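# Load four long profiles flat onto a cart floor

## Task

Place all four long profiles lying flat on the floor of the cart, next to one another and running along the cart's length; keep anything already correct in that state, and finish with both grippers empty, the hands away from the cart, the robot upright and not leaning, and the robot in contact with nothing.

## Robot and tools

ROBOT. An RB-Y1: a two-wheel differential base with rear casters (0.58 m wide, 0.10 m ahead of the wheel axle, 0.57 m behind it, 0.58 m sweep radius when spinning in place), a foldable leg and torso, a head camera, and left and right 7-joint arms with parallel grippers. Each wrist camera housing sticks out sideways and can collide with things. The base cannot move sideways.

FRAMES. All positions are in metres. In the base frame the origin is on the floor midway between the drive wheels, x points forward, y to the left and z up. The left_hand and right_hand lines give the point between the finger pads in this frame; the fingers point along the hand's -z axis and close along its x axis. The reported hand position may drift from the real one at long reach or under load. base_odometry (x, y, heading in rad, positive leftward, -3.142 to 3.142) is measured from where the base started and comes only from wheel turns, so wheel slip shows up as false travel or turning.

TOOL move. A single action, built from these optional parts:
- base: one object {x_m_s, turn_rad_s, for_s}. These are velocities held for a duration, so the result is a displacement relative to where the base is now. x_m_s is forward speed, 0.005 to 0.4 m/s in either direction or 0. turn_rad_s is leftward turn rate, 0.02 to 1.509 either direction or 0. for_s runs 0.1 to 5 s. Any omitted speed is 0. Acceleration is 0.4 m/s² (0.5 rad/s² when turning), so the base coasts a little after the time ends. If |x|+0.27|turn| exceeds 0.4, both are scaled down together.
- joints: a map of joint name to absolute target, in rad (grippers in m of pad opening, 0 to 0.1). Torso: squat 0–1.2, shift -0.3–0.6, pitch -0.2–1.4, yaw -1.5–1.5 (raise both arms out by at least 0.2 rad first). Combined torso limits: squat+shift<=1.52; squat-shift+pitch<=1.57; shift+0.5pitch-0.4squat<=0.7; shift+0.3pitch-0.5squat<=0.39. Arm ranges: shoulder_pitch ±2.356 (negative swings forward/up), left shoulder_roll 0–3.141 and right -3.141–0 (larger magnitude lifts the arm outward), shoulder_yaw ±2.094, elbow -2.617–0.01 (negative bends), forearm_roll ±3.141, wrist_pitch -1.57–1.919, hand_roll ±2.705. Head: pan ±0.523, tilt -0.35–1.57 (positive looks down).
- target: a single hand's absolute pose {side: "left"|"right", x, y, z in base-frame metres (-3 to 3), quat_wxyz as the hand lines report it}. It is converted to joint angles once, so the hand sweeps along an arc; long moves or big rotations can bow more than 0.1 m, so break them into steps. It is only checked against the robot's own body. Status: reached (within 10 mm / 2°), short, or refused with a reason. You cannot combine it with base or joints, and it is refused while another motion is still running.
- min_time_s: 0.1–8, the minimum duration of arm/head/torso motions.
- contact_limits: {left_gripper_m, right_gripper_m} in mA, 200–672.5; each stays in force until changed and starts at 672.5. Lower values reduce grip force.
- cameras: a list from head_camera, left_wrist_camera, right_wrist_camera, all; omit it for all, [] for none.
- blocking: true (the default) returns once everything has stopped; false returns in about 0.5 s while motion continues.
A call with no action simply reports state and images. An unknown key makes the call invalid; an out-of-range value gets it refused.

Other tools: wait {seconds 0–10, cameras}; stop {cameras} brakes everything still moving; zoom_image {camera, region [x0,y0,x1,y1] px, at most 504x504} on the latest image; finished_scene {scene: current number} ends the scene and cannot be undone.

GRIPPING. Command an opening at least 0.005 m narrower than the object; the pads then squeeze with about 44–55 N, and the gripper reporting off_target or done is normal. Each arm is rated for 3 kg. Heavy loads held far forward can tip the robot over.

RESULTS. The move line reads done, or otherwise the worst status. Per-joint statuses: done, moving, off_target (stopped away from target and may still be pushing), stopped, time_out, contact_stop (torso only), limit_stop_at_<name> (a built-in limit or the body-collision guard stepped in; own_body_* names the part that came close), not_followed (the arm-collision check held back the command; look for "joint command not followed" and a cause line), torque_fault, limit_stop_at_motor_heat. A time_out or contact_stop on any joint halts its whole group (torso, left arm, right arm). Any stop you did not command, or a refused move, cancels the rest of the calls in that reply. on_its_own reports things the robot did unprompted. lidar_m lists 12 distances, one per 30° sector counter-clockwise starting straight ahead, measured at a height of 0.23 m. motor_effort gives wheel effort in %, with the peak in brackets; at rest it is normally under 30, and a higher value means the base is pushing against something. Wrist force/torque readings include offsets and the weight of whatever is held. Joint and external torques are estimates with noise.

AVOID. Dropping or releasing parts while they are moving; slamming or pushing hard; letting the two arms strike or press on each other (this can end the scene); driving into furniture (the wheels keep pushing and the body can catch and tip over); torque faults (contact at a joint's limit, e.g. elbow 32.4 N m, wrist joints 22.5, shoulder joints 63) and motor overheating (65 °C warning, 80 °C brakes the arm) from holding heavy loads or fully stretched arms. The world keeps running while you think. Before calling finished_scene, open the grippers, pull the hands and body back from the cart, and make sure nothing is being touched.

Each tool is called after "Call:" as name(argument=value, ...) on one line, values as JSON.

## Session

Call:
move()

Scene clock: 0.00 s.
Joint torques (N m): no reading
External joint torques (N m): no reading
Motor temperatures (°C): left_arm=[35 33 34 36 43 38 45] | right_arm=[38 41 34 41 42 41 38]
Wrist force (N): no reading
Wrist torque (N m): no reading
Wrist force, peak (N): no reading
base_odometry: x=+0.000 y=+0.000 heading=+0.000
lidar_m: 0.71 1.05 1.21 4.24 1.53 1.10 1.05 1.10 1.50 4.03 1.01 0.74
base_status: not commanded
joint_positions: torso_squat_rad=+0.350 torso_shift_rad=+0.000 torso_pitch_rad=+0.000 torso_yaw_rad=+0.000 left_shoulder_pitch_rad=+0.020 left_shoulder_roll_rad=+0.015 left_shoulder_yaw_rad=-0.005 left_elbow_rad=-0.192 left_forearm_roll_rad=-0.008 left_wrist_pitch_rad=-0.045 left_hand_roll_rad=+0.025 left_gripper_m=+0.101 right_shoulder_pitch_rad=-0.036 right_shoulder_roll_rad=-0.016 right_shoulder_yaw_rad=+0.004 right_elbow_rad=-0.198 right_forearm_roll_rad=-0.043 right_wrist_pitch_rad=-0.006 right_hand_roll_rad=+0.044 right_gripper_m=+0.100 head_pan_rad=+0.000 head_tilt_rad=+0.400
joint_status: not commanded
wheel_motors_off: 0
motor_effort: left_wheel=+1 right_wheel=+1
chest: x=-0.2280 y=+0.0003 z=+1.2475 quat_wxyz=(+1.000, +0.000, +0.000, +0.000) (m; base frame)
left_hand: x=-0.1388 y=+0.2314 z=+0.5683 quat_wxyz=(+0.994, +0.006, -0.109, +0.008) (m; base frame)
right_hand: x=-0.1043 y=-0.2304 z=+0.5727 quat_wxyz=(+0.993, -0.008, -0.119, +0.009) (m; base frame)
pictures: head_camera, left_wrist_camera, right_wrist_camera

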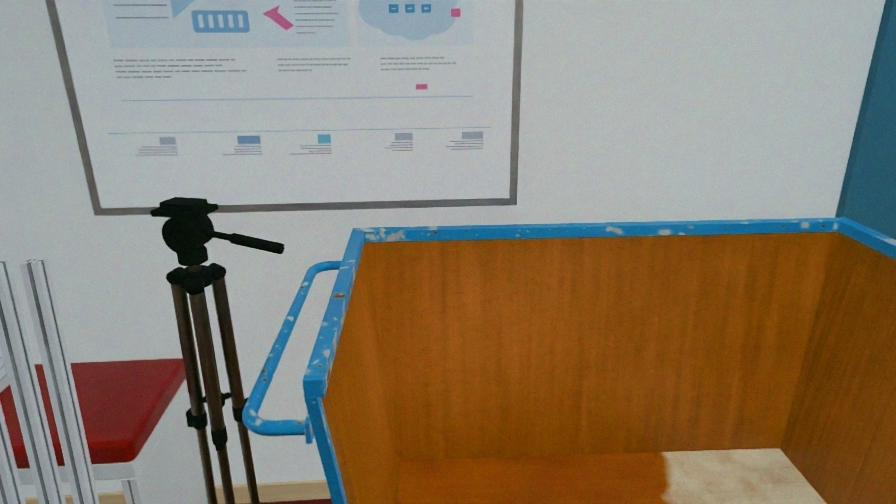

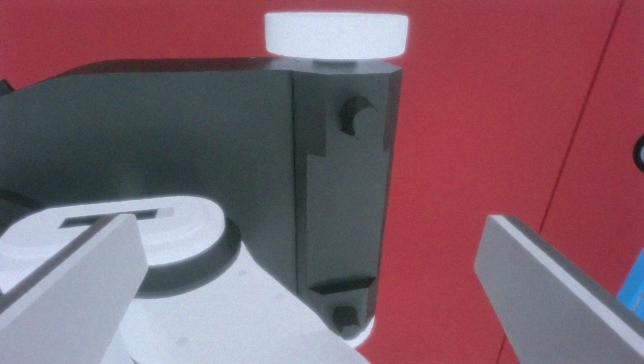

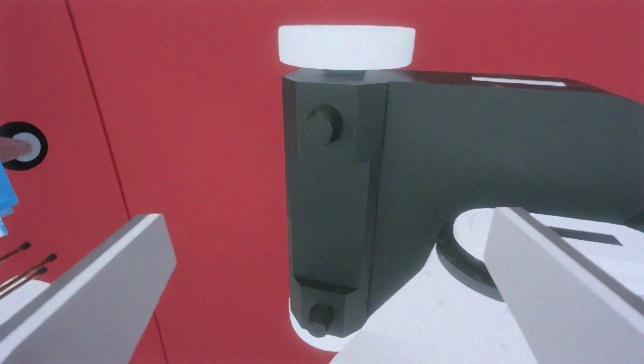

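Call:
move(joints={"head_pan_rad":0.5,"head_tilt_rad":0.75}, cameras=["head_camera"])

Call:
move(joints={"head_pan_rad":0,"head_tilt_rad":0.9}, cameras=["head_camera"])

Call:
move(joints={"head_pan_rad":-0.5,"head_tilt_rad":0.75}, cameras=["head_camera"])

Call:
move(joints={"head_pan_rad":0.5,"head_tilt_rad":0.3}, cameras=["head_camera"])

Scene clock: 5.47 s.
Joint torques (N m): left_arm=[-2.19 0.69 -0.55 -0.92 -0.2 -0.6 0.1] | right_arm=[-3.81 -1.12 0.51 -1.85 0.19 -0.74 -0.25]
External joint torques (N m): left_arm=[-0.48 0.18 -0.58 -0.2 -0.2 -0.1 0.11] | right_arm=[-0.69 -0.18 0.53 -0.67 0.13 -0.23 -0.26]
Wrist force (N): left_arm=[-2.8 0.5 -8.8] | right_arm=[-6.5 -4.7 -11.7]
Wrist torque (N m): left_arm=[-0.31 -0.38 0.22] | right_arm=[0.08 -0.58 -0.37]
Wrist force, peak (N): left_arm=[-3.0 0.8 -9.2] | right_arm=[-6.8 -4.6 -12.0]
move: done
base_odometry: x=+0.000 y=+0.000 heading=+0.000
lidar_m: 0.71 1.05 1.20 4.23 1.53 1.10 1.05 1.10 1.49 4.03 1.00 0.74
joint_positions: torso_squat_rad=+0.350 torso_shift_rad=+0.000 torso_pitch_rad=+0.000 torso_yaw_rad=+0.000 left_shoulder_pitch_rad=+0.020 left_shoulder_roll_rad=+0.015 left_shoulder_yaw_rad=-0.005 left_elbow_rad=-0.192 left_forearm_roll_rad=-0.008 left_wrist_pitch_rad=-0.045 left_hand_roll_rad=+0.025 left_gripper_m=+0.101 right_shoulder_pitch_rad=-0.036 right_shoulder_roll_rad=-0.016 right_shoulder_yaw_rad=+0.004 right_elbow_rad=-0.198 right_forearm_roll_rad=-0.043 right_wrist_pitch_rad=-0.006 right_hand_roll_rad=+0.044 right_gripper_m=+0.100 head_pan_rad=+0.500 head_tilt_rad=+0.750
joint_status: all done
wheel_motors_off: 0
motor_effort: left_wheel=+0(1) right_wheel=-1(3)
chest: x=-0.2280 y=+0.0003 z=+1.2475 quat_wxyz=(+1.000, +0.000, +0.000, +0.000) (m; base frame)
left_hand: x=-0.1388 y=+0.2314 z=+0.5683 quat_wxyz=(+0.994, +0.006, -0.109, +0.008) (m; base frame)
right_hand: x=-0.1043 y=-0.2304 z=+0.5727 quat_wxyz=(+0.993, -0.008, -0.119, +0.009) (m; base frame)
pictures: head_camera
camera_calibration:
head_camera: T_world_to_cam=[[0.426913, -0.904235, 0.0102022, 0.0790976], [-0.580462, -0.282667, -0.763651, 1.04277], [0.693404, 0.320091, -0.645548, 1.01836], [0, 0, 0, 1]]

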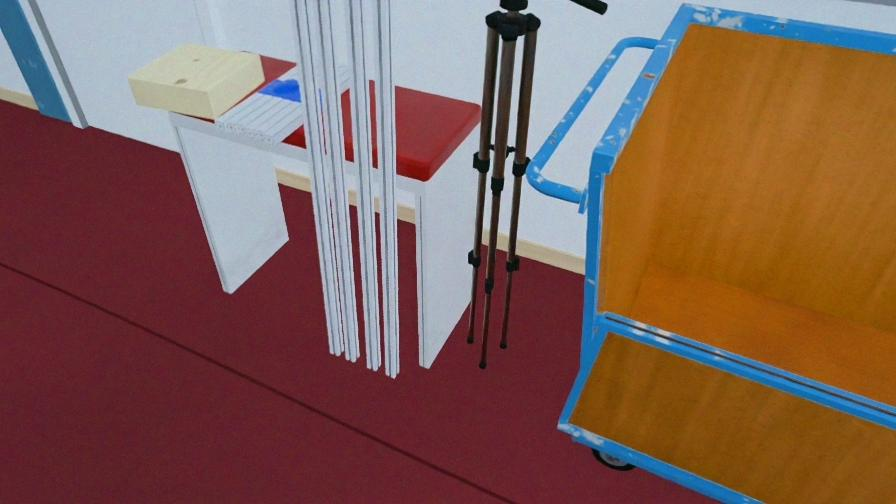

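Scene clock: 6.47 s.
Joint torques (N m): left_arm=[-1.15 0.69 -0.51 -1.18 0.04 -0.62 0.21] | right_arm=[-3.03 -0.81 -0.04 -1.74 0.27 -0.65 -0.28]
External joint torques (N m): left_arm=[0.56 0.18 -0.54 -0.46 0.04 -0.12 0.22] | right_arm=[0.09 0.13 -0.01 -0.56 0.22 -0.14 -0.3]
Wrist force (N): left_arm=[-2.3 0.1 -8.8] | right_arm=[-6.6 -4.5 -11.9]
Wrist torque (N m): left_arm=[-0.27 -0.31 0.20] | right_arm=[0.06 -0.58 -0.36]
Wrist force, peak (N): left_arm=[-2.5 0.6 -9.2] | right_arm=[-6.8 -4.7 -11.9]
move: done
base_odometry: x=+0.000 y=+0.000 heading=+0.000
lidar_m: 0.71 1.05 1.21 4.25 1.53 1.10 1.05 1.09 1.50 4.04 1.01 0.74
joint_positions: torso_squat_rad=+0.350 torso_shift_rad=+0.000 torso_pitch_rad=+0.000 torso_yaw_rad=+0.000 left_shoulder_pitch_rad=+0.020 left_shoulder_roll_rad=+0.015 left_shoulder_yaw_rad=-0.005 left_elbow_rad=-0.192 left_forearm_roll_rad=-0.008 left_wrist_pitch_rad=-0.045 left_hand_roll_rad=+0.025 left_gripper_m=+0.101 right_shoulder_pitch_rad=-0.036 right_shoulder_roll_rad=-0.016 right_shoulder_yaw_rad=+0.004 right_elbow_rad=-0.198 right_forearm_roll_rad=-0.043 right_wrist_pitch_rad=-0.006 right_hand_roll_rad=+0.044 right_gripper_m=+0.100 head_pan_rad=+0.000 head_tilt_rad=+0.900
joint_status: all done
wheel_motors_off: 0
motor_effort: left_wheel=+0(1) right_wheel=-1(3)
chest: x=-0.2280 y=+0.0003 z=+1.2475 quat_wxyz=(+1.000, +0.000, +0.000, +0.000) (m; base frame)
left_hand: x=-0.1388 y=+0.2314 z=+0.5683 quat_wxyz=(+0.994, +0.006, -0.109, +0.008) (m; base frame)
right_hand: x=-0.1043 y=-0.2304 z=+0.5727 quat_wxyz=(+0.993, -0.008, -0.119, +0.009) (m; base frame)
pictures: head_camera
camera_calibration:
head_camera: T_world_to_cam=[[-0.0567389, -0.998209, 0.0189627, -0.0331706], [-0.75155, 0.0302001, -0.658984, 0.855864], [0.657231, -0.0516414, -0.751918, 1.16506], [0, 0, 0, 1]]

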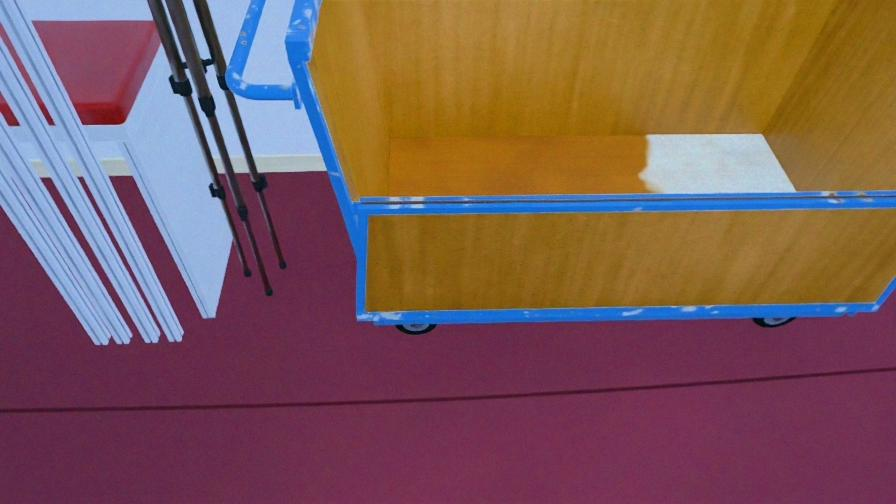

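Scene clock: 7.47 s.
Joint torques (N m): left_arm=[-2.11 1.07 0 -1.12 -0.07 -0.38 0.23] | right_arm=[-3.66 -0.26 0.11 -1.8 0.18 -0.61 -0.23]
External joint torques (N m): left_arm=[-0.4 0.56 -0.03 -0.41 -0.08 0.11 0.25] | right_arm=[-0.54 0.68 0.13 -0.62 0.12 -0.1 -0.24]
Wrist force (N): left_arm=[-2.5 0.3 -8.7] | right_arm=[-6.5 -4.7 -11.8]
Wrist torque (N m): left_arm=[-0.29 -0.32 0.21] | right_arm=[0.07 -0.57 -0.34]
Wrist force, peak (N): left_arm=[-2.6 0.4 -9.3] | right_arm=[-6.6 -4.8 -12.1]
move: done
base_odometry: x=+0.000 y=+0.000 heading=+0.000
lidar_m: 0.72 1.05 1.19 4.23 1.53 1.11 1.05 1.10 1.50 4.03 1.00 0.75
joint_positions: torso_squat_rad=+0.350 torso_shift_rad=+0.000 torso_pitch_rad=+0.000 torso_yaw_rad=+0.000 left_shoulder_pitch_rad=+0.020 left_shoulder_roll_rad=+0.015 left_shoulder_yaw_rad=-0.005 left_elbow_rad=-0.192 left_forearm_roll_rad=-0.008 left_wrist_pitch_rad=-0.045 left_hand_roll_rad=+0.025 left_gripper_m=+0.101 right_shoulder_pitch_rad=-0.036 right_shoulder_roll_rad=-0.016 right_shoulder_yaw_rad=+0.004 right_elbow_rad=-0.198 right_forearm_roll_rad=-0.043 right_wrist_pitch_rad=-0.006 right_hand_roll_rad=+0.044 right_gripper_m=+0.100 head_pan_rad=-0.500 head_tilt_rad=+0.750
joint_status: all done
wheel_motors_off: 0
motor_effort: left_wheel=+1(1) right_wheel=-1(2)
chest: x=-0.2280 y=+0.0003 z=+1.2475 quat_wxyz=(+1.000, +0.000, +0.000, +0.000) (m; base frame)
left_hand: x=-0.1388 y=+0.2314 z=+0.5683 quat_wxyz=(+0.994, +0.006, -0.109, +0.008) (m; base frame)
right_hand: x=-0.1043 y=-0.2304 z=+0.5727 quat_wxyz=(+0.993, -0.008, -0.119, +0.009) (m; base frame)
pictures: head_camera
camera_calibration:
head_camera: T_world_to_cam=[[-0.530192, -0.847817, 0.010163, -0.118032], [-0.551032, 0.335435, -0.764099, 1.04919], [0.644407, -0.410719, -0.645019, 1.00784], [0, 0, 0, 1]]

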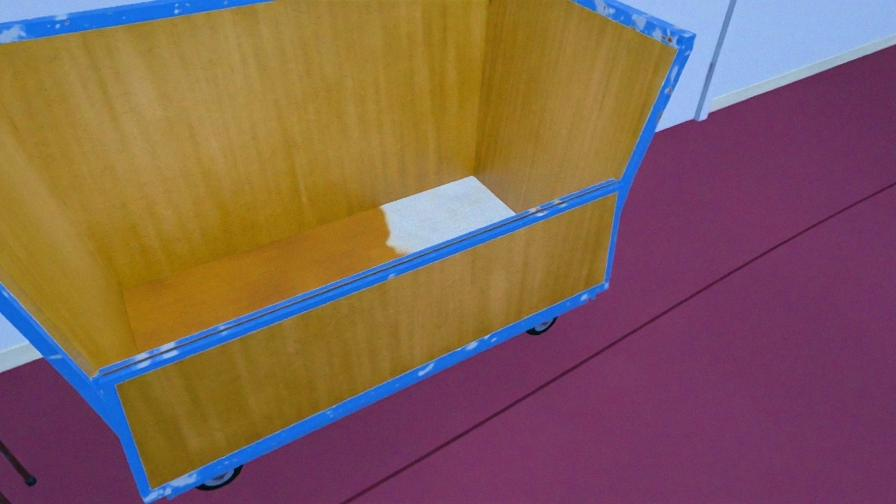

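Scene clock: 8.80 s.
Joint torques (N m): left_arm=[-1.51 0.19 0.1 -1.1 -0.24 -0.59 0.35] | right_arm=[-3.77 -1.27 0.46 -1.9 0.08 -0.49 -0.05]
External joint torques (N m): left_arm=[0.2 -0.32 0.07 -0.38 -0.25 -0.09 0.36] | right_arm=[-0.64 -0.32 0.49 -0.72 0.02 0.02 -0.06]
Wrist force (N): left_arm=[-2.6 0.5 -8.5] | right_arm=[-6.6 -4.6 -11.9]
Wrist torque (N m): left_arm=[-0.32 -0.34 0.20] | right_arm=[0.07 -0.58 -0.35]
Wrist force, peak (N): left_arm=[-2.4 0.2 -9.1] | right_arm=[-6.6 -4.5 -12.0]
move: done
base_odometry: x=+0.000 y=+0.000 heading=+0.000
lidar_m: 0.72 1.05 1.19 4.24 1.53 1.11 1.05 1.10 1.49 4.05 1.01 0.74
joint_positions: torso_squat_rad=+0.350 torso_shift_rad=+0.000 torso_pitch_rad=+0.000 torso_yaw_rad=+0.000 left_shoulder_pitch_rad=+0.020 left_shoulder_roll_rad=+0.015 left_shoulder_yaw_rad=-0.005 left_elbow_rad=-0.192 left_forearm_roll_rad=-0.008 left_wrist_pitch_rad=-0.045 left_hand_roll_rad=+0.025 left_gripper_m=+0.101 right_shoulder_pitch_rad=-0.036 right_shoulder_roll_rad=-0.016 right_shoulder_yaw_rad=+0.004 right_elbow_rad=-0.198 right_forearm_roll_rad=-0.043 right_wrist_pitch_rad=-0.006 right_hand_roll_rad=+0.044 right_gripper_m=+0.100 head_pan_rad=+0.500 head_tilt_rad=+0.300
joint_status: all done
wheel_motors_off: 0
motor_effort: left_wheel=+1(1) right_wheel=-1(3)
chest: x=-0.2280 y=+0.0003 z=+1.2475 quat_wxyz=(+1.000, +0.000, +0.000, +0.000) (m; base frame)
left_hand: x=-0.1388 y=+0.2314 z=+0.5683 quat_wxyz=(+0.994, +0.006, -0.109, +0.008) (m; base frame)
right_hand: x=-0.1043 y=-0.2304 z=+0.5727 quat_wxyz=(+0.993, -0.008, -0.119, +0.009) (m; base frame)
pictures: head_camera
camera_calibration:
head_camera: T_world_to_cam=[[0.428426, -0.903429, -0.016337, 0.117826], [-0.232579, -0.092787, -0.968141, 1.41035], [0.873131, 0.418577, -0.249871, 0.482573], [0, 0, 0, 1]]

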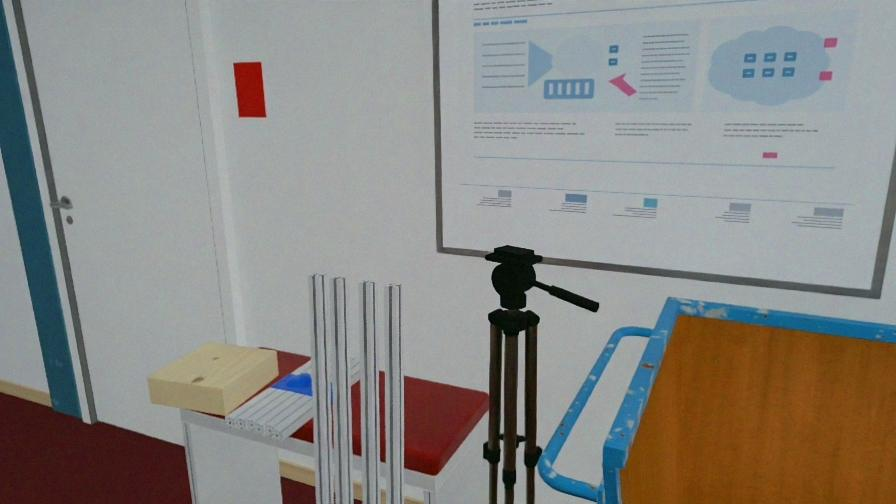

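Call:
move(base={"turn_rad_s":0.6,"for_s":2.6}, cameras=[])

Call:
move(base={"x_m_s":0.3,"for_s":1.85}, cameras=[])

Call:
move(base={"turn_rad_s":-0.6,"for_s":2.6}, joints={"head_pan_rad":0.3,"head_tilt_rad":0.75}, cameras=["head_camera"])

Scene clock: 61.40 s.
Joint torques (N m): left_arm=[-1.77 0.38 -0.18 -1.01 -0.2 -0.47 0.18] | right_arm=[-3.68 -1.41 0.44 -1.98 0.15 -0.51 -0.11]
External joint torques (N m): left_arm=[-0.06 -0.13 -0.22 -0.29 -0.2 0.02 0.19] | right_arm=[-0.55 -0.47 0.47 -0.8 0.09 0 -0.12]
Wrist force (N): left_arm=[-2.7 0.3 -8.7] | right_arm=[-6.7 -4.5 -11.9]
Wrist torque (N m): left_arm=[-0.28 -0.37 0.19] | right_arm=[0.05 -0.60 -0.35]
Wrist force, peak (N): left_arm=[-2.8 0.6 -9.2] | right_arm=[-6.6 -4.8 -12.1]
move: done
base_odometry: x=+0.000 y=+0.000 heading=+1.559
lidar_m: 4.37 1.51 1.11 1.07 1.11 1.49 3.88 1.02 0.74 0.72 1.05 1.19
base_status: done (sent for 2.6 of 2.6 s)
joint_positions: torso_squat_rad=+0.350 torso_shift_rad=+0.000 torso_pitch_rad=+0.000 torso_yaw_rad=+0.000 left_shoulder_pitch_rad=+0.020 left_shoulder_roll_rad=+0.015 left_shoulder_yaw_rad=-0.005 left_elbow_rad=-0.192 left_forearm_roll_rad=-0.008 left_wrist_pitch_rad=-0.045 left_hand_roll_rad=+0.025 left_gripper_m=+0.101 right_shoulder_pitch_rad=-0.036 right_shoulder_roll_rad=-0.016 right_shoulder_yaw_rad=+0.004 right_elbow_rad=-0.198 right_forearm_roll_rad=-0.043 right_wrist_pitch_rad=-0.006 right_hand_roll_rad=+0.044 right_gripper_m=+0.100 head_pan_rad=+0.500 head_tilt_rad=+0.300
wheel_motors_off: 0
motor_effort: left_wheel=+5(50) right_wheel=+19(52)
chest: x=-0.2280 y=+0.0003 z=+1.2475 quat_wxyz=(+1.000, +0.000, +0.000, +0.000) (m; base frame)
left_hand: x=-0.1388 y=+0.2314 z=+0.5683 quat_wxyz=(+0.994, +0.006, -0.109, +0.008) (m; base frame)
right_hand: x=-0.1043 y=-0.2304 z=+0.5727 quat_wxyz=(+0.993, -0.008, -0.119, +0.009) (m; base frame)
pictures: none

Scene clock: 64.47 s.
Joint torques (N m): left_arm=[-0.95 0.58 -0.46 -0.79 -0.12 -0.44 0.26] | right_arm=[-2.96 -0.81 -0.07 -1.66 0.18 -0.47 -0.11]
External joint torques (N m): left_arm=[0.76 0.07 -0.5 -0.07 -0.12 0.05 0.28] | right_arm=[0.17 0.13 -0.04 -0.48 0.13 0.04 -0.12]
Wrist force (N): left_arm=[-2.5 0.5 -8.7] | right_arm=[-6.4 -4.8 -11.6]
Wrist torque (N m): left_arm=[-0.32 -0.32 0.17] | right_arm=[0.10 -0.57 -0.36]
Wrist force, peak (N): left_arm=[-2.8 0.6 -9.1] | right_arm=[-6.6 -4.8 -12.1]
move: done
base_odometry: x=+0.006 y=+0.560 heading=+1.560
lidar_m: 4.39 1.53 1.12 1.08 1.12 1.50 3.92 1.02 0.84 0.84 0.87 2.11
base_status: done (sent for 1.87 of 1.87 s)
joint_positions: torso_squat_rad=+0.350 torso_shift_rad=+0.000 torso_pitch_rad=+0.000 torso_yaw_rad=+0.000 left_shoulder_pitch_rad=+0.020 left_shoulder_roll_rad=+0.015 left_shoulder_yaw_rad=-0.005 left_elbow_rad=-0.192 left_forearm_roll_rad=-0.008 left_wrist_pitch_rad=-0.045 left_hand_roll_rad=+0.025 left_gripper_m=+0.101 right_shoulder_pitch_rad=-0.036 right_shoulder_roll_rad=-0.016 right_shoulder_yaw_rad=+0.004 right_elbow_rad=-0.198 right_forearm_roll_rad=-0.043 right_wrist_pitch_rad=-0.006 right_hand_roll_rad=+0.044 right_gripper_m=+0.100 head_pan_rad=+0.500 head_tilt_rad=+0.300
wheel_motors_off: 0
motor_effort: left_wheel=+11(52) right_wheel=-13(52)
chest: x=-0.2280 y=+0.0003 z=+1.2475 quat_wxyz=(+1.000, +0.000, +0.000, +0.000) (m; base frame)
left_hand: x=-0.1387 y=+0.2314 z=+0.5683 quat_wxyz=(+0.994, +0.006, -0.109, +0.008) (m; base frame)
right_hand: x=-0.1042 y=-0.2304 z=+0.5727 quat_wxyz=(+0.993, -0.008, -0.119, +0.009) (m; base frame)
pictures: none

Scene clock: 68.63 s.
Joint torques (N m): left_arm=[-1.43 0.27 -0.78 -0.77 -0.07 -0.67 0.29] | right_arm=[-3.43 -0.76 0.28 -1.41 0.32 -0.48 -0.21]
External joint torques (N m): left_arm=[0.28 -0.24 -0.82 -0.06 -0.07 -0.18 0.3] | right_arm=[-0.31 0.18 0.3 -0.23 0.27 0.03 -0.22]
Wrist force (N): left_arm=[-2.5 0.7 -8.9] | right_arm=[-6.4 -4.8 -11.7]
Wrist torque (N m): left_arm=[-0.34 -0.32 0.20] | right_arm=[0.08 -0.55 -0.35]
Wrist force, peak (N): left_arm=[-2.8 0.2 -9.1] | right_arm=[-6.8 -5.0 -12.0]
move: done
base_odometry: x=+0.006 y=+0.560 heading=+0.001
lidar_m: 0.84 0.86 2.13 4.25 1.52 1.11 1.05 1.11 1.49 4.05 1.02 0.83
base_status: done (sent for 2.6 of 2.6 s)
joint_positions: torso_squat_rad=+0.350 torso_shift_rad=+0.000 torso_pitch_rad=+0.000 torso_yaw_rad=+0.000 left_shoulder_pitch_rad=+0.020 left_shoulder_roll_rad=+0.015 left_shoulder_yaw_rad=-0.005 left_elbow_rad=-0.192 left_forearm_roll_rad=-0.008 left_wrist_pitch_rad=-0.045 left_hand_roll_rad=+0.025 left_gripper_m=+0.101 right_shoulder_pitch_rad=-0.036 right_shoulder_roll_rad=-0.016 right_shoulder_yaw_rad=+0.004 right_elbow_rad=-0.198 right_forearm_roll_rad=-0.043 right_wrist_pitch_rad=-0.006 right_hand_roll_rad=+0.044 right_gripper_m=+0.100 head_pan_rad=+0.300 head_tilt_rad=+0.750
joint_status: all done
wheel_motors_off: 0
motor_effort: left_wheel=+19(40) right_wheel=+6(50)
chest: x=-0.2280 y=+0.0003 z=+1.2475 quat_wxyz=(+1.000, +0.000, +0.000, +0.000) (m; base frame)
left_hand: x=-0.1388 y=+0.2314 z=+0.5683 quat_wxyz=(+0.994, +0.006, -0.109, +0.008) (m; base frame)
right_hand: x=-0.1042 y=-0.2304 z=+0.5727 quat_wxyz=(+0.993, -0.008, -0.119, +0.009) (m; base frame)
pictures: head_camera
camera_calibration:
head_camera: T_world_to_cam=[[0.238803, -0.971014, 0.0102533, 0.0403053], [-0.624957, -0.161761, -0.763716, 1.03366], [0.743237, 0.17597, -0.645471, 1.02856], [0, 0, 0, 1]]

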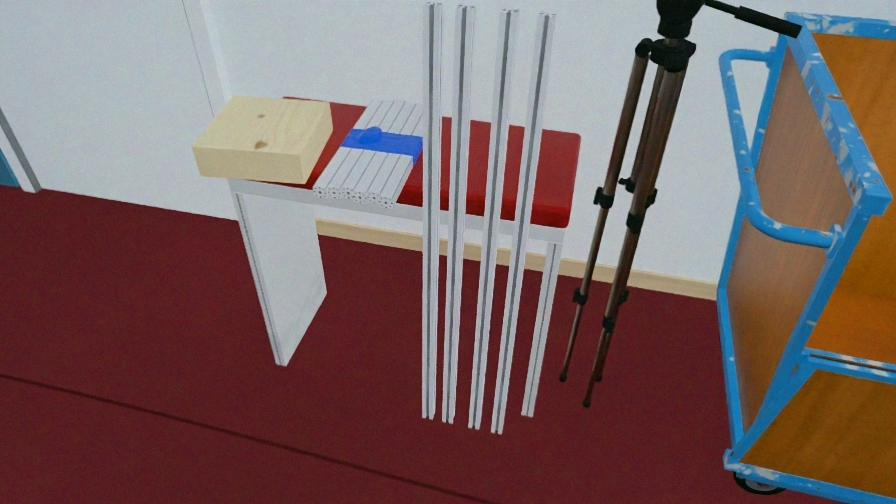

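Call:
move(joints={"torso_squat_rad":0.8,"torso_pitch_rad":0.4,"head_pan_rad":0.2,"head_tilt_rad":0.5,"left_shoulder_roll_rad":0.3,"left_elbow_rad":-1.3,"right_shoulder_roll_rad":-0.2,"left_gripper_m":0.055}, cameras=["head_camera"])

Call:
move(target={"side":"left","x":0.5,"y":0.085,"z":0.52,"quat_wxyz":[0.530,0.468,-0.468,-0.530]})

Scene clock: 97.50 s.
Joint torques (N m): left_arm=[-0.38 5.53 1.92 -6.81 0.11 -1.35 0.07] | right_arm=[7.03 -4.66 -0.06 2.68 0.05 0.16 -0.17]
External joint torques (N m): left_arm=[0.49 -0.13 -1.06 -0.15 0.04 0.11 0.11] | right_arm=[-1.11 0.99 0.55 -0.26 0.1 -0.09 -0.16]
Wrist force (N): left_arm=[-5.8 -2.0 -6.4] | right_arm=[-3.8 -3.7 -12.0]
Wrist torque (N m): left_arm=[-0.11 -0.48 0.24] | right_arm=[0.07 -0.40 -0.33]
Wrist force, peak (N): left_arm=[-2.5 0.6 -9.3] | right_arm=[-6.4 -5.5 -11.9]
move: done
base_odometry: x=+0.006 y=+0.560 heading=+0.001
lidar_m: 0.84 0.87 2.12 4.26 1.53 1.11 1.05 1.09 1.50 4.05 1.03 0.82
joint_positions: torso_squat_rad=+0.800 torso_shift_rad=+0.000 torso_pitch_rad=+0.400 torso_yaw_rad=+0.000 left_shoulder_pitch_rad=+0.020 left_shoulder_roll_rad=+0.300 left_shoulder_yaw_rad=-0.005 left_elbow_rad=-1.300 left_forearm_roll_rad=-0.008 left_wrist_pitch_rad=-0.045 left_hand_roll_rad=+0.025 left_gripper_m=+0.055 right_shoulder_pitch_rad=-0.036 right_shoulder_roll_rad=-0.200 right_shoulder_yaw_rad=+0.004 right_elbow_rad=-0.198 right_forearm_roll_rad=-0.043 right_wrist_pitch_rad=-0.006 right_hand_roll_rad=+0.044 right_gripper_m=+0.100 head_pan_rad=+0.200 head_tilt_rad=+0.500
joint_status: all done
wheel_motors_off: 0
motor_effort: left_wheel=+20(24) right_wheel=+4(9)
chest: x=-0.1075 y=+0.0003 z=+1.0532 quat_wxyz=(+0.980, +0.000, +0.199, +0.000) (m; base frame)
left_hand: x=+0.2082 y=+0.3470 z=+0.5535 quat_wxyz=(+0.886, +0.092, -0.441, -0.107) (m; base frame)
right_hand: x=-0.2493 y=-0.3695 z=+0.3970 quat_wxyz=(+0.992, -0.094, +0.080, +0.036) (m; base frame)
pictures: head_camera
camera_calibration:
head_camera: T_world_to_cam=[[0.127254, -0.990127, -0.0587811, 0.0793664], [-0.749207, -0.0571161, -0.659868, 0.86076], [0.649996, 0.12801, -0.749078, 0.86774], [0, 0, 0, 1]]

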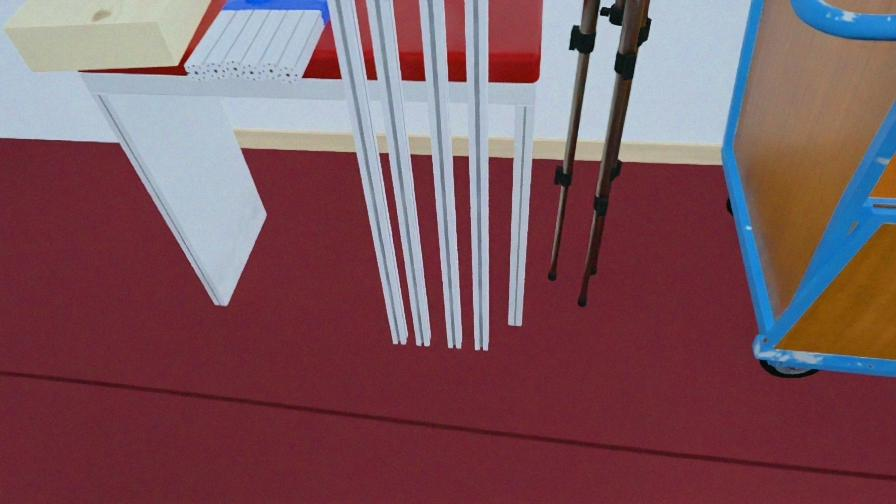

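Scene clock: 99.47 s.
Joint torques (N m): left_arm=[-15.93 2.75 0.21 -6.69 0.05 -1.54 0.59] | right_arm=[7.06 -4.55 -0.45 2.77 0.01 0.33 -0.27]
External joint torques (N m): left_arm=[0.76 0.93 0.71 0.04 -0.02 -0.07 0.58] | right_arm=[-1.07 1.1 0.16 -0.17 0.06 0.08 -0.26]
Wrist force (N): left_arm=[-1.5 -4.9 -7.2] | right_arm=[-3.6 -3.4 -12.2]
Wrist torque (N m): left_arm=[0.08 -0.21 0.13] | right_arm=[0.05 -0.39 -0.36]
Wrist force, peak (N): left_arm=[-5.5 -3.2 -6.8] | right_arm=[-3.6 -3.4 -12.2]
move: short
base_odometry: x=+0.006 y=+0.560 heading=+0.001
lidar_m: 0.83 0.86 2.12 4.26 1.52 1.12 1.05 1.10 1.50 4.05 1.02 0.84
joint_positions: torso_squat_rad=+0.800 torso_shift_rad=+0.000 torso_pitch_rad=+0.400 torso_yaw_rad=+0.000 left_shoulder_pitch_rad=-1.064 left_shoulder_roll_rad=+0.000 left_shoulder_yaw_rad=+0.345 left_elbow_rad=-0.267 left_forearm_roll_rad=-0.441 left_wrist_pitch_rad=-0.009 left_hand_roll_rad=-1.258 left_gripper_m=+0.055 right_shoulder_pitch_rad=-0.036 right_shoulder_roll_rad=-0.200 right_shoulder_yaw_rad=+0.004 right_elbow_rad=-0.198 right_forearm_roll_rad=-0.043 right_wrist_pitch_rad=-0.006 right_hand_roll_rad=+0.044 right_gripper_m=+0.100 head_pan_rad=+0.200 head_tilt_rad=+0.500
joint_status: all done
wheel_motors_off: 0
motor_effort: left_wheel=+20(21) right_wheel=+6(7)
chest: x=-0.1075 y=+0.0003 z=+1.0532 quat_wxyz=(+0.980, +0.000, +0.199, +0.000) (m; base frame)
left_hand: x=+0.4434 y=+0.0992 z=+0.5796 quat_wxyz=(+0.602, +0.253, -0.339, -0.677) (m; base frame)
left_hand_status: short (checked arc, as near as the solve gets, planned for 1.4 s): 83 mm and 34.4 deg off.
right_hand: x=-0.2493 y=-0.3695 z=+0.3970 quat_wxyz=(+0.992, -0.094, +0.080, +0.036) (m; base frame)
pictures: head_camera, left_wrist_camera, right_wrist_camera
camera_calibration:
head_camera: T_world_to_cam=[[0.127227, -0.990131, -0.058768, 0.0793506], [-0.7492, -0.0571024, -0.659878, 0.860765], [0.65001, 0.127983, -0.749071, 0.867738], [0, 0, 0, 1]]
left_wrist_camera: T_world_to_cam=[[-0.159009, -0.981927, 0.102646, 0.10777], [-0.92385, 0.111323, -0.366209, 0.642793], [0.348164, -0.15306, -0.924854, 0.475642], [0, 0, 0, 1]]
right_wrist_camera: T_world_to_cam=[[-0.986978, -0.0403973, 0.1557, -0.321162], [0.00364291, 0.962089, 0.272712, 0.27838], [-0.160814, 0.269728, -0.949413, 0.510581], [0, 0, 0, 1]]

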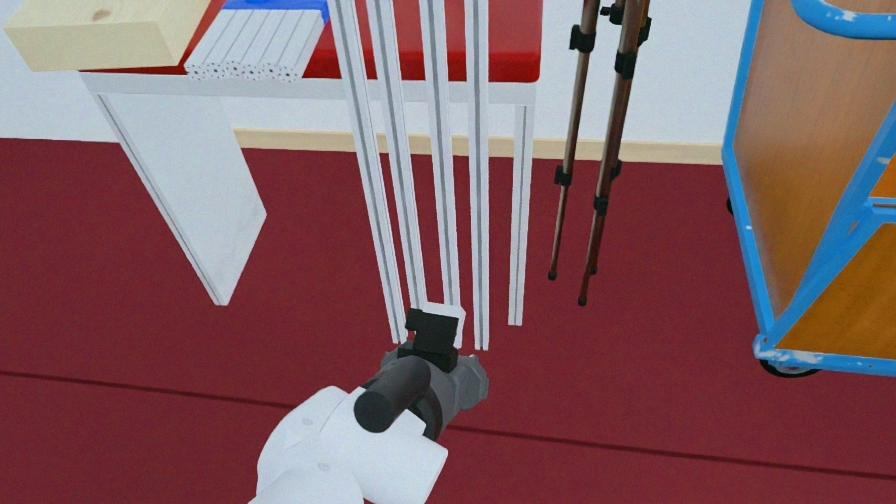

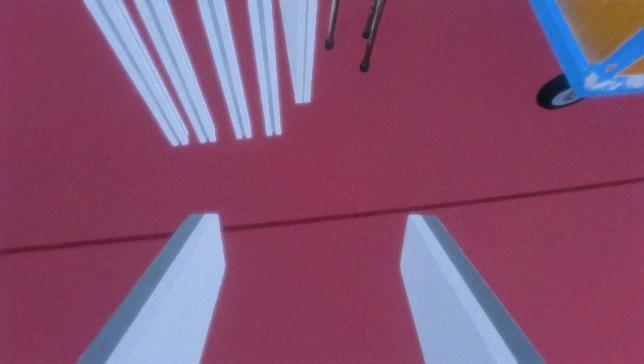

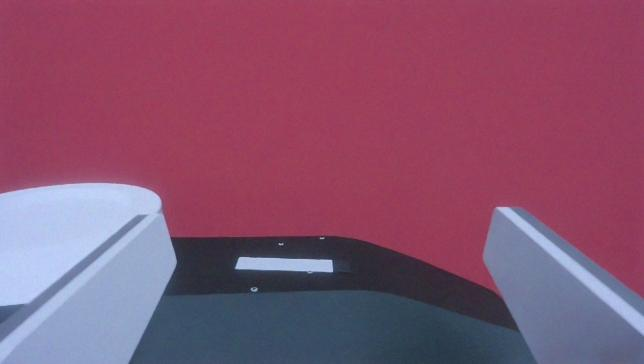

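Call:
move(joints={"torso_squat_rad":1.15,"torso_pitch_rad":0.4}, cameras=[])

Call:
move(target={"side":"left","x":0.5,"y":0.085,"z":0.54,"quat_wxyz":[0.530,0.468,-0.468,-0.530]})

Scene clock: 105.07 s.
Joint torques (N m): left_arm=[-16.96 2.68 0.5 -6.94 0.1 -1.55 0.65] | right_arm=[7.47 -5.09 -0.36 2.64 0.08 0.23 -0.29]
External joint torques (N m): left_arm=[-0.27 0.87 1 -0.21 0.02 -0.07 0.65] | right_arm=[-0.66 0.55 0.24 -0.3 0.13 -0.02 -0.28]
Wrist force (N): left_arm=[-1.5 -5.0 -7.6] | right_arm=[-3.9 -3.1 -12.1]
Wrist torque (N m): left_arm=[0.03 -0.29 0.17] | right_arm=[0.00 -0.41 -0.31]
Wrist force, peak (N): left_arm=[-1.7 -5.0 -7.9] | right_arm=[-4.2 -3.2 -12.6]
move: done
base_odometry: x=+0.006 y=+0.560 heading=+0.001
lidar_m: 0.83 0.87 2.12 4.25 1.54 1.11 1.05 1.10 1.72 4.05 1.02 0.84
joint_positions: torso_squat_rad=+1.150 torso_shift_rad=+0.000 torso_pitch_rad=+0.400 torso_yaw_rad=+0.000 left_shoulder_pitch_rad=-1.064 left_shoulder_roll_rad=+0.000 left_shoulder_yaw_rad=+0.345 left_elbow_rad=-0.267 left_forearm_roll_rad=-0.441 left_wrist_pitch_rad=-0.009 left_hand_roll_rad=-1.258 left_gripper_m=+0.055 right_shoulder_pitch_rad=-0.036 right_shoulder_roll_rad=-0.200 right_shoulder_yaw_rad=+0.004 right_elbow_rad=-0.198 right_forearm_roll_rad=-0.043 right_wrist_pitch_rad=-0.006 right_hand_roll_rad=+0.044 right_gripper_m=+0.100 head_pan_rad=+0.200 head_tilt_rad=+0.500
joint_status: all done
wheel_motors_off: 0
motor_effort: left_wheel=+20(21) right_wheel=+3(7)
chest: x=-0.1075 y=+0.0003 z=+0.8515 quat_wxyz=(+0.980, +0.000, +0.199, +0.000) (m; base frame)
left_hand: x=+0.4433 y=+0.0992 z=+0.3777 quat_wxyz=(+0.602, +0.253, -0.339, -0.677) (m; base frame)
right_hand: x=-0.2493 y=-0.3695 z=+0.1952 quat_wxyz=(+0.992, -0.094, +0.080, +0.036) (m; base frame)
pictures: none

Scene clock: 106.80 s.
Joint torques (N m): left_arm=[-16.87 1.04 -0.25 -8.87 -1.43 -1.03 0.53] | right_arm=[7.18 -5.05 -0.23 2.98 -0.06 0.3 -0.07]
External joint torques (N m): left_arm=[-0.58 1.19 -0.41 -0.07 -0.74 0.05 0.52] | right_arm=[-0.95 0.59 0.37 0.04 -0.01 0.05 -0.06]
Wrist force (N): left_arm=[-1.5 -5.5 -4.5] | right_arm=[-3.9 -3.1 -12.2]
Wrist torque (N m): left_arm=[-0.01 -0.33 0.22] | right_arm=[-0.01 -0.41 -0.30]
Wrist force, peak (N): left_arm=[-1.7 -5.6 -7.1] | right_arm=[-4.0 -3.1 -12.3]
move: done
base_odometry: x=+0.006 y=+0.560 heading=+0.001
lidar_m: 0.84 0.86 2.11 4.26 1.54 1.12 1.05 1.09 1.73 4.05 1.03 0.83
joint_positions: torso_squat_rad=+1.150 torso_shift_rad=+0.000 torso_pitch_rad=+0.400 torso_yaw_rad=+0.000 left_shoulder_pitch_rad=-0.888 left_shoulder_roll_rad=+0.000 left_shoulder_yaw_rad=-0.159 left_elbow_rad=-0.763 left_forearm_roll_rad=+1.131 left_wrist_pitch_rad=-0.467 left_hand_roll_rad=-2.522 left_gripper_m=+0.055 right_shoulder_pitch_rad=-0.036 right_shoulder_roll_rad=-0.200 right_shoulder_yaw_rad=+0.004 right_elbow_rad=-0.198 right_forearm_roll_rad=-0.043 right_wrist_pitch_rad=-0.006 right_hand_roll_rad=+0.044 right_gripper_m=+0.100 head_pan_rad=+0.200 head_tilt_rad=+0.500
joint_status: all done
wheel_motors_off: 0
motor_effort: left_wheel=+19(20) right_wheel=+5(7)
chest: x=-0.1075 y=+0.0003 z=+0.8515 quat_wxyz=(+0.980, +0.000, +0.199, +0.000) (m; base frame)
left_hand: x=+0.4999 y=+0.0847 z=+0.5395 quat_wxyz=(+0.527, +0.468, -0.472, -0.530) (m; base frame)
left_hand_status: reached (checked arc, planned for 1.3 s): 1 mm and 0.5 deg off.
right_hand: x=-0.2493 y=-0.3695 z=+0.1952 quat_wxyz=(+0.992, -0.094, +0.080, +0.036) (m; base frame)
pictures: head_camera, left_wrist_camera, right_wrist_camera
camera_calibration:
head_camera: T_world_to_cam=[[0.12723, -0.990131, -0.0587596, 0.0674695], [-0.74915, -0.0571005, -0.659934, 0.727657], [0.650066, 0.127983, -0.749022, 0.716602], [0, 0, 0, 1]]
left_wrist_camera: T_world_to_cam=[[-0.0372375, -0.998955, 0.0265123, 0.0883282], [-0.575737, -0.000238648, -0.817635, 0.760875], [0.816787, -0.0457109, -0.575126, -0.0153239], [0, 0, 0, 1]]
right_wrist_camera: T_world_to_cam=[[-0.98699, -0.040388, 0.155629, -0.289727], [0.00363938, 0.962077, 0.272755, 0.333379], [-0.160743, 0.269772, -0.949413, 0.31905], [0, 0, 0, 1]]

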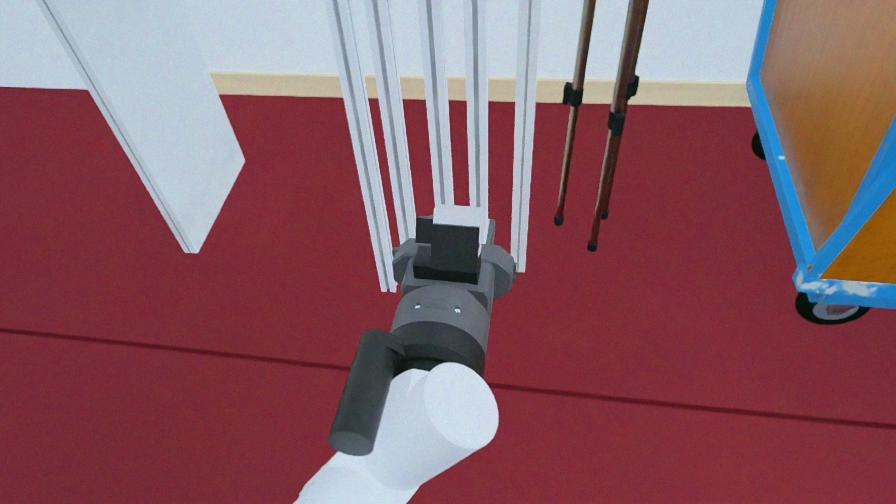

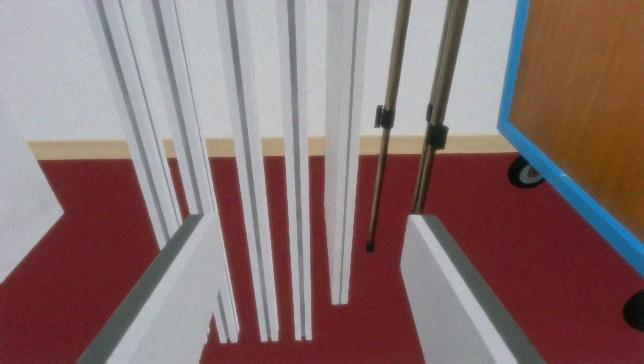

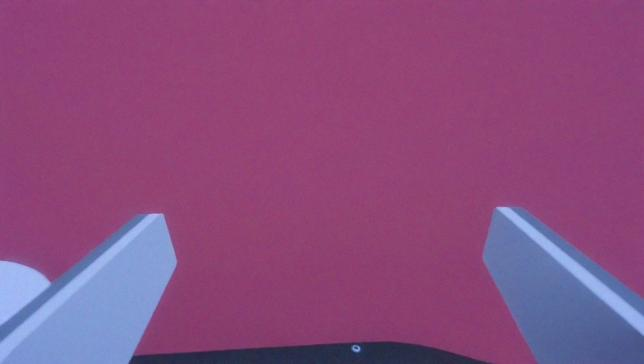

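Call:
move(joints={"left_gripper_m":0.046}, base={"x_m_s":0.2,"for_s":1.5})

Scene clock: 116.13 s.
Joint torques (N m): left_arm=[-16.8 0.74 -0.47 -8.98 -1.25 -0.94 0.54] | right_arm=[7.85 -4.72 -0.65 3.14 0.21 0.15 -0.29]
External joint torques (N m): left_arm=[-0.51 0.89 -0.64 -0.18 -0.55 0.13 0.53] | right_arm=[-0.28 0.92 -0.04 0.19 0.27 -0.1 -0.28]
Wrist force (N): left_arm=[-1.0 -5.5 -4.0] | right_arm=[-4.1 -3.5 -12.0]
Wrist torque (N m): left_arm=[-0.03 -0.27 0.21] | right_arm=[0.04 -0.44 -0.31]
Wrist force, peak (N): left_arm=[-1.7 -6.1 -4.7] | right_arm=[-4.1 -3.2 -12.2]
move: done
base_odometry: x=+0.306 y=+0.560 heading=+0.001
lidar_m: 0.55 0.56 0.95 4.65 1.96 1.43 1.35 1.41 2.17 1.59 0.61 0.60
base_status: done (sent for 1.5 of 1.5 s)
joint_positions: torso_squat_rad=+1.150 torso_shift_rad=+0.000 torso_pitch_rad=+0.400 torso_yaw_rad=+0.000 left_shoulder_pitch_rad=-0.888 left_shoulder_roll_rad=+0.000 left_shoulder_yaw_rad=-0.159 left_elbow_rad=-0.763 left_forearm_roll_rad=+1.131 left_wrist_pitch_rad=-0.467 left_hand_roll_rad=-2.522 left_gripper_m=+0.046 right_shoulder_pitch_rad=-0.036 right_shoulder_roll_rad=-0.200 right_shoulder_yaw_rad=+0.004 right_elbow_rad=-0.198 right_forearm_roll_rad=-0.043 right_wrist_pitch_rad=-0.006 right_hand_roll_rad=+0.044 right_gripper_m=+0.100 head_pan_rad=+0.200 head_tilt_rad=+0.500
joint_status: all done
wheel_motors_off: 0
motor_effort: left_wheel=-5(47) right_wheel=+7(41)
chest: x=-0.1075 y=+0.0003 z=+0.8514 quat_wxyz=(+0.980, +0.000, +0.199, +0.000) (m; base frame)
left_hand: x=+0.4999 y=+0.0847 z=+0.5394 quat_wxyz=(+0.527, +0.468, -0.472, -0.530) (m; base frame)
right_hand: x=-0.2493 y=-0.3695 z=+0.1952 quat_wxyz=(+0.992, -0.094, +0.080, +0.036) (m; base frame)
pictures: head_camera, left_wrist_camera, right_wrist_camera
camera_calibration:
head_camera: T_world_to_cam=[[0.127221, -0.990131, -0.0587793, 0.067476], [-0.749254, -0.0571005, -0.659817, 0.727583], [0.649949, 0.127983, -0.749124, 0.71662], [0, 0, 0, 1]]
left_wrist_camera: T_world_to_cam=[[-0.0372376, -0.998954, 0.0265198, 0.0883283], [-0.575839, -0.000239027, -0.817563, 0.760815], [0.816714, -0.0457152, -0.575229, -0.0153051], [0, 0, 0, 1]]
right_wrist_camera: T_world_to_cam=[[-0.98699, -0.0404435, 0.155609, -0.289653], [0.00358363, 0.962071, 0.272776, 0.333359], [-0.160739, 0.269785, -0.94941, 0.319043], [0, 0, 0, 1]]

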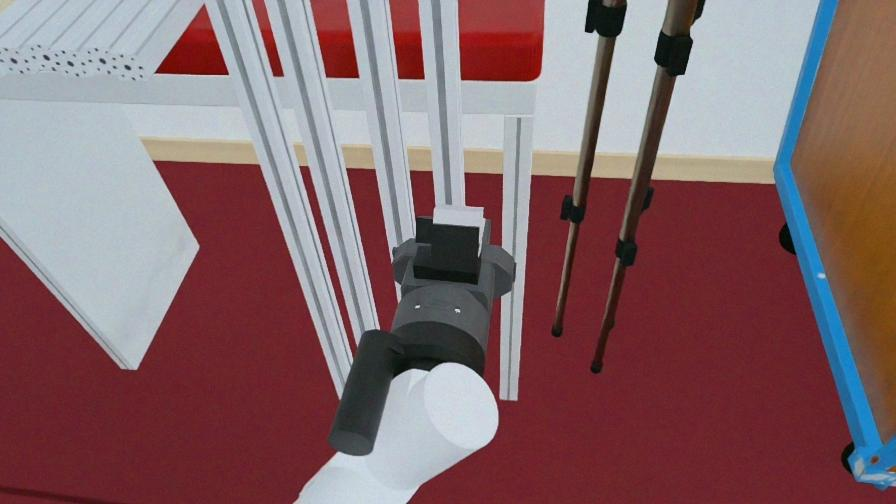

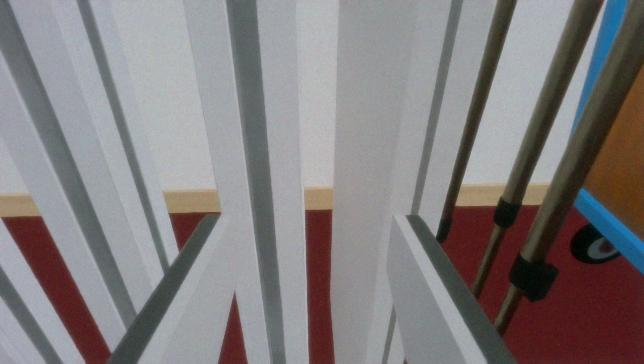

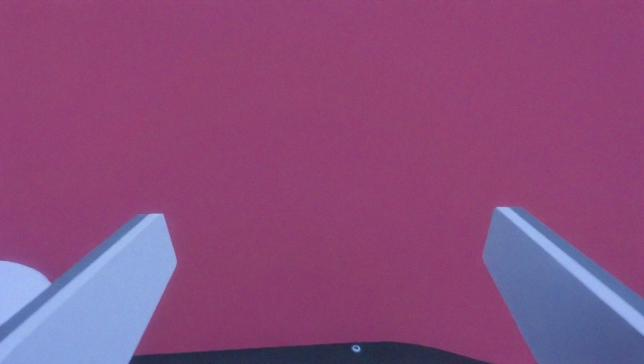

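Call:
move(joints={"left_gripper_m":0.052}, cameras=[])

Call:
move(target={"side":"left","x":0.5,"y":0.1,"z":0.54,"quat_wxyz":[0.530,0.468,-0.468,-0.530]}, cameras=["left_wrist_camera"])

Call:
move(base={"x_m_s":0.1,"for_s":0.4}, cameras=["left_wrist_camera","head_camera"])

Scene clock: 124.90 s.
Joint torques (N m): left_arm=[-16.92 0.41 0.93 -8.77 -1.45 -1.09 0.38] | right_arm=[7.64 -4.94 -0.15 2.94 0.07 0.28 -0.27]
External joint torques (N m): left_arm=[-0.64 0.56 0.76 0.03 -0.75 -0.01 0.37] | right_arm=[-0.49 0.7 0.45 0 0.12 0.03 -0.26]
Wrist force (N): left_arm=[-1.5 -5.8 -4.5] | right_arm=[-3.9 -3.3 -11.9]
Wrist torque (N m): left_arm=[0.01 -0.33 0.19] | right_arm=[0.01 -0.42 -0.31]
Wrist force, peak (N): left_arm=[-1.4 -5.9 -4.8] | right_arm=[-4.1 -3.2 -12.3]
move: done
base_odometry: x=+0.306 y=+0.560 heading=+0.001
lidar_m: 0.54 0.56 0.95 4.66 1.97 1.43 1.35 1.41 2.17 1.59 0.61 0.59
joint_positions: torso_squat_rad=+1.150 torso_shift_rad=+0.000 torso_pitch_rad=+0.400 torso_yaw_rad=+0.000 left_shoulder_pitch_rad=-0.888 left_shoulder_roll_rad=+0.000 left_shoulder_yaw_rad=-0.159 left_elbow_rad=-0.763 left_forearm_roll_rad=+1.131 left_wrist_pitch_rad=-0.467 left_hand_roll_rad=-2.522 left_gripper_m=+0.052 right_shoulder_pitch_rad=-0.036 right_shoulder_roll_rad=-0.200 right_shoulder_yaw_rad=+0.004 right_elbow_rad=-0.198 right_forearm_roll_rad=-0.043 right_wrist_pitch_rad=-0.006 right_hand_roll_rad=+0.044 right_gripper_m=+0.100 head_pan_rad=+0.200 head_tilt_rad=+0.500
joint_status: all done
wheel_motors_off: 0
motor_effort: left_wheel=-5(6) right_wheel=+10(10)
chest: x=-0.1075 y=+0.0003 z=+0.8514 quat_wxyz=(+0.980, +0.000, +0.199, +0.000) (m; base frame)
left_hand: x=+0.4999 y=+0.0847 z=+0.5394 quat_wxyz=(+0.527, +0.468, -0.472, -0.530) (m; base frame)
right_hand: x=-0.2493 y=-0.3695 z=+0.1952 quat_wxyz=(+0.992, -0.094, +0.080, +0.036) (m; base frame)
pictures: none

Scene clock: 126.10 s.
Joint torques (N m): left_arm=[-16.7 -0.17 0.29 -9.18 -0.83 -1.2 0.17] | right_arm=[7.48 -5.11 0.04 2.86 0.18 0.14 -0.23]
External joint torques (N m): left_arm=[-0.64 -0.39 0.04 -0.28 -0.16 -0.16 0.16] | right_arm=[-0.65 0.53 0.64 -0.08 0.23 -0.11 -0.22]
Wrist force (N): left_arm=[-1.3 -5.7 -4.2] | right_arm=[-3.8 -3.2 -12.0]
Wrist torque (N m): left_arm=[0.02 -0.31 0.23] | right_arm=[0.01 -0.40 -0.30]
Wrist force, peak (N): left_arm=[-2.8 -6.5 -4.5] | right_arm=[-4.3 -3.3 -12.1]
move: done
base_odometry: x=+0.306 y=+0.560 heading=+0.000
lidar_m: 0.55 0.56 0.94 4.65 1.97 1.43 1.35 1.40 2.18 1.59 0.60 0.59
joint_positions: torso_squat_rad=+1.150 torso_shift_rad=+0.000 torso_pitch_rad=+0.400 torso_yaw_rad=+0.000 left_shoulder_pitch_rad=-0.856 left_shoulder_roll_rad=+0.020 left_shoulder_yaw_rad=-0.142 left_elbow_rad=-0.815 left_forearm_roll_rad=+1.144 left_wrist_pitch_rad=-0.435 left_hand_roll_rad=-2.546 left_gripper_m=+0.052 right_shoulder_pitch_rad=-0.036 right_shoulder_roll_rad=-0.200 right_shoulder_yaw_rad=+0.004 right_elbow_rad=-0.198 right_forearm_roll_rad=-0.043 right_wrist_pitch_rad=-0.006 right_hand_roll_rad=+0.044 right_gripper_m=+0.100 head_pan_rad=+0.200 head_tilt_rad=+0.500
joint_status: all done
wheel_motors_off: 0
motor_effort: left_wheel=-6(8) right_wheel=+7(8)
chest: x=-0.1075 y=+0.0003 z=+0.8514 quat_wxyz=(+0.980, +0.000, +0.199, +0.000) (m; base frame)
left_hand: x=+0.5001 y=+0.0999 z=+0.5400 quat_wxyz=(+0.529, +0.470, -0.469, -0.529) (m; base frame)
left_hand_status: reached (checked arc, planned for 0.3 s): 0 mm and 0.3 deg off.
right_hand: x=-0.2493 y=-0.3695 z=+0.1952 quat_wxyz=(+0.992, -0.094, +0.080, +0.036) (m; base frame)
pictures: left_wrist_camera
camera_calibration:
left_wrist_camera: T_world_to_cam=[[-0.0309447, -0.999234, 0.0239752, 0.101776], [-0.576943, -0.00173049, -0.816782, 0.761698], [0.816198, -0.0391074, -0.576448, -0.0141851], [0, 0, 0, 1]]

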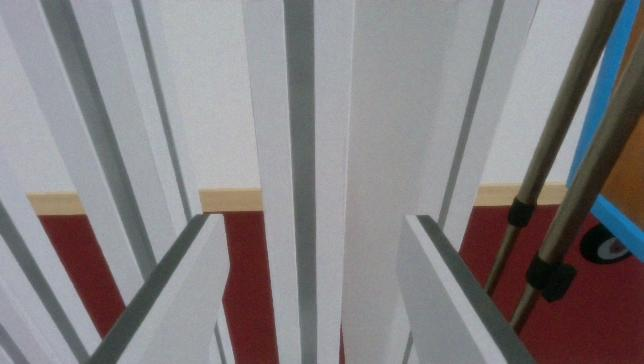

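Scene clock: 127.20 s.
Joint torques (N m): left_arm=[-16.65 0.46 -0.21 -9.51 -0.58 -1.13 0.01] | right_arm=[7.77 -4.68 -0.32 2.84 0.3 0.04 -0.27]
External joint torques (N m): left_arm=[-0.59 0.24 -0.47 -0.61 0.09 -0.08 0] | right_arm=[-0.36 0.96 0.28 -0.1 0.35 -0.21 -0.26]
Wrist force (N): left_arm=[-1.4 -5.7 -4.1] | right_arm=[-3.8 -3.0 -12.1]
Wrist torque (N m): left_arm=[0.00 -0.32 0.21] | right_arm=[-0.01 -0.41 -0.33]
Wrist force, peak (N): left_arm=[-1.3 -6.2 -4.3] | right_arm=[-4.1 -3.1 -12.2]
move: done
base_odometry: x=+0.346 y=+0.560 heading=+0.000
lidar_m: 0.50 0.52 0.93 4.49 2.01 1.47 1.39 1.46 2.23 1.42 0.55 0.69
base_status: done (sent for 0.4 of 0.4 s)
joint_positions: torso_squat_rad=+1.150 torso_shift_rad=+0.000 torso_pitch_rad=+0.400 torso_yaw_rad=+0.000 left_shoulder_pitch_rad=-0.857 left_shoulder_roll_rad=+0.020 left_shoulder_yaw_rad=-0.142 left_elbow_rad=-0.816 left_forearm_roll_rad=+1.144 left_wrist_pitch_rad=-0.435 left_hand_roll_rad=-2.546 left_gripper_m=+0.052 right_shoulder_pitch_rad=-0.036 right_shoulder_roll_rad=-0.200 right_shoulder_yaw_rad=+0.004 right_elbow_rad=-0.198 right_forearm_roll_rad=-0.043 right_wrist_pitch_rad=-0.006 right_hand_roll_rad=+0.044 right_gripper_m=+0.100 head_pan_rad=+0.200 head_tilt_rad=+0.500
wheel_motors_off: 0
motor_effort: left_wheel=-7(20) right_wheel=+5(37)
chest: x=-0.1074 y=+0.0003 z=+0.8514 quat_wxyz=(+0.980, +0.000, +0.199, +0.000) (m; base frame)
left_hand: x=+0.5001 y=+0.0999 z=+0.5400 quat_wxyz=(+0.529, +0.470, -0.469, -0.529) (m; base frame)
right_hand: x=-0.2493 y=-0.3695 z=+0.1952 quat_wxyz=(+0.992, -0.094, +0.080, +0.036) (m; base frame)
pictures: head_camera, left_wrist_camera
camera_calibration:
head_camera: T_world_to_cam=[[0.127246, -0.990127, -0.0587928, 0.0674894], [-0.749282, -0.0571166, -0.659784, 0.72756], [0.649912, 0.128007, -0.749152, 0.716628], [0, 0, 0, 1]]
left_wrist_camera: T_world_to_cam=[[-0.0309605, -0.999233, 0.0239949, 0.101761], [-0.576936, -0.00173786, -0.816788, 0.761707], [0.816203, -0.0391317, -0.576439, -0.0142095], [0, 0, 0, 1]]

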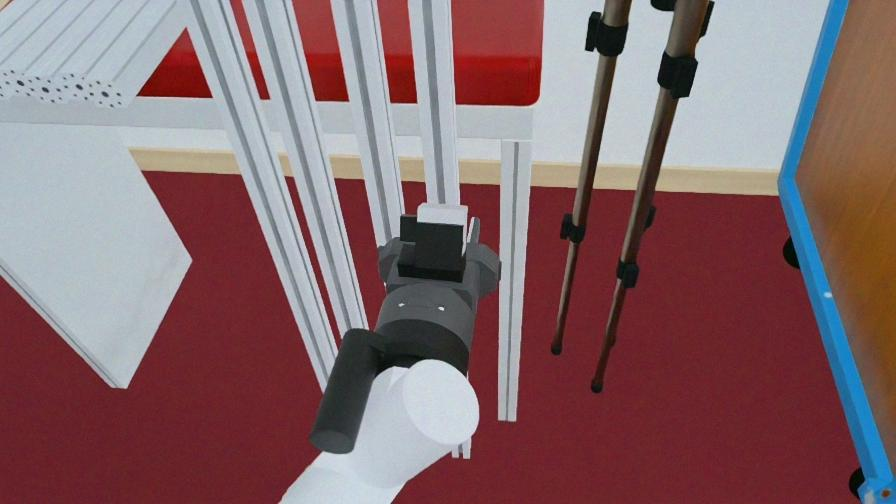

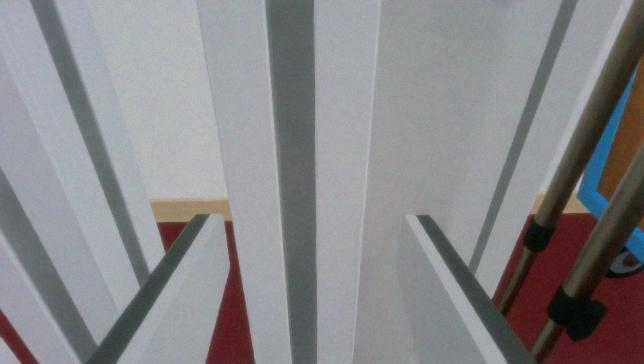

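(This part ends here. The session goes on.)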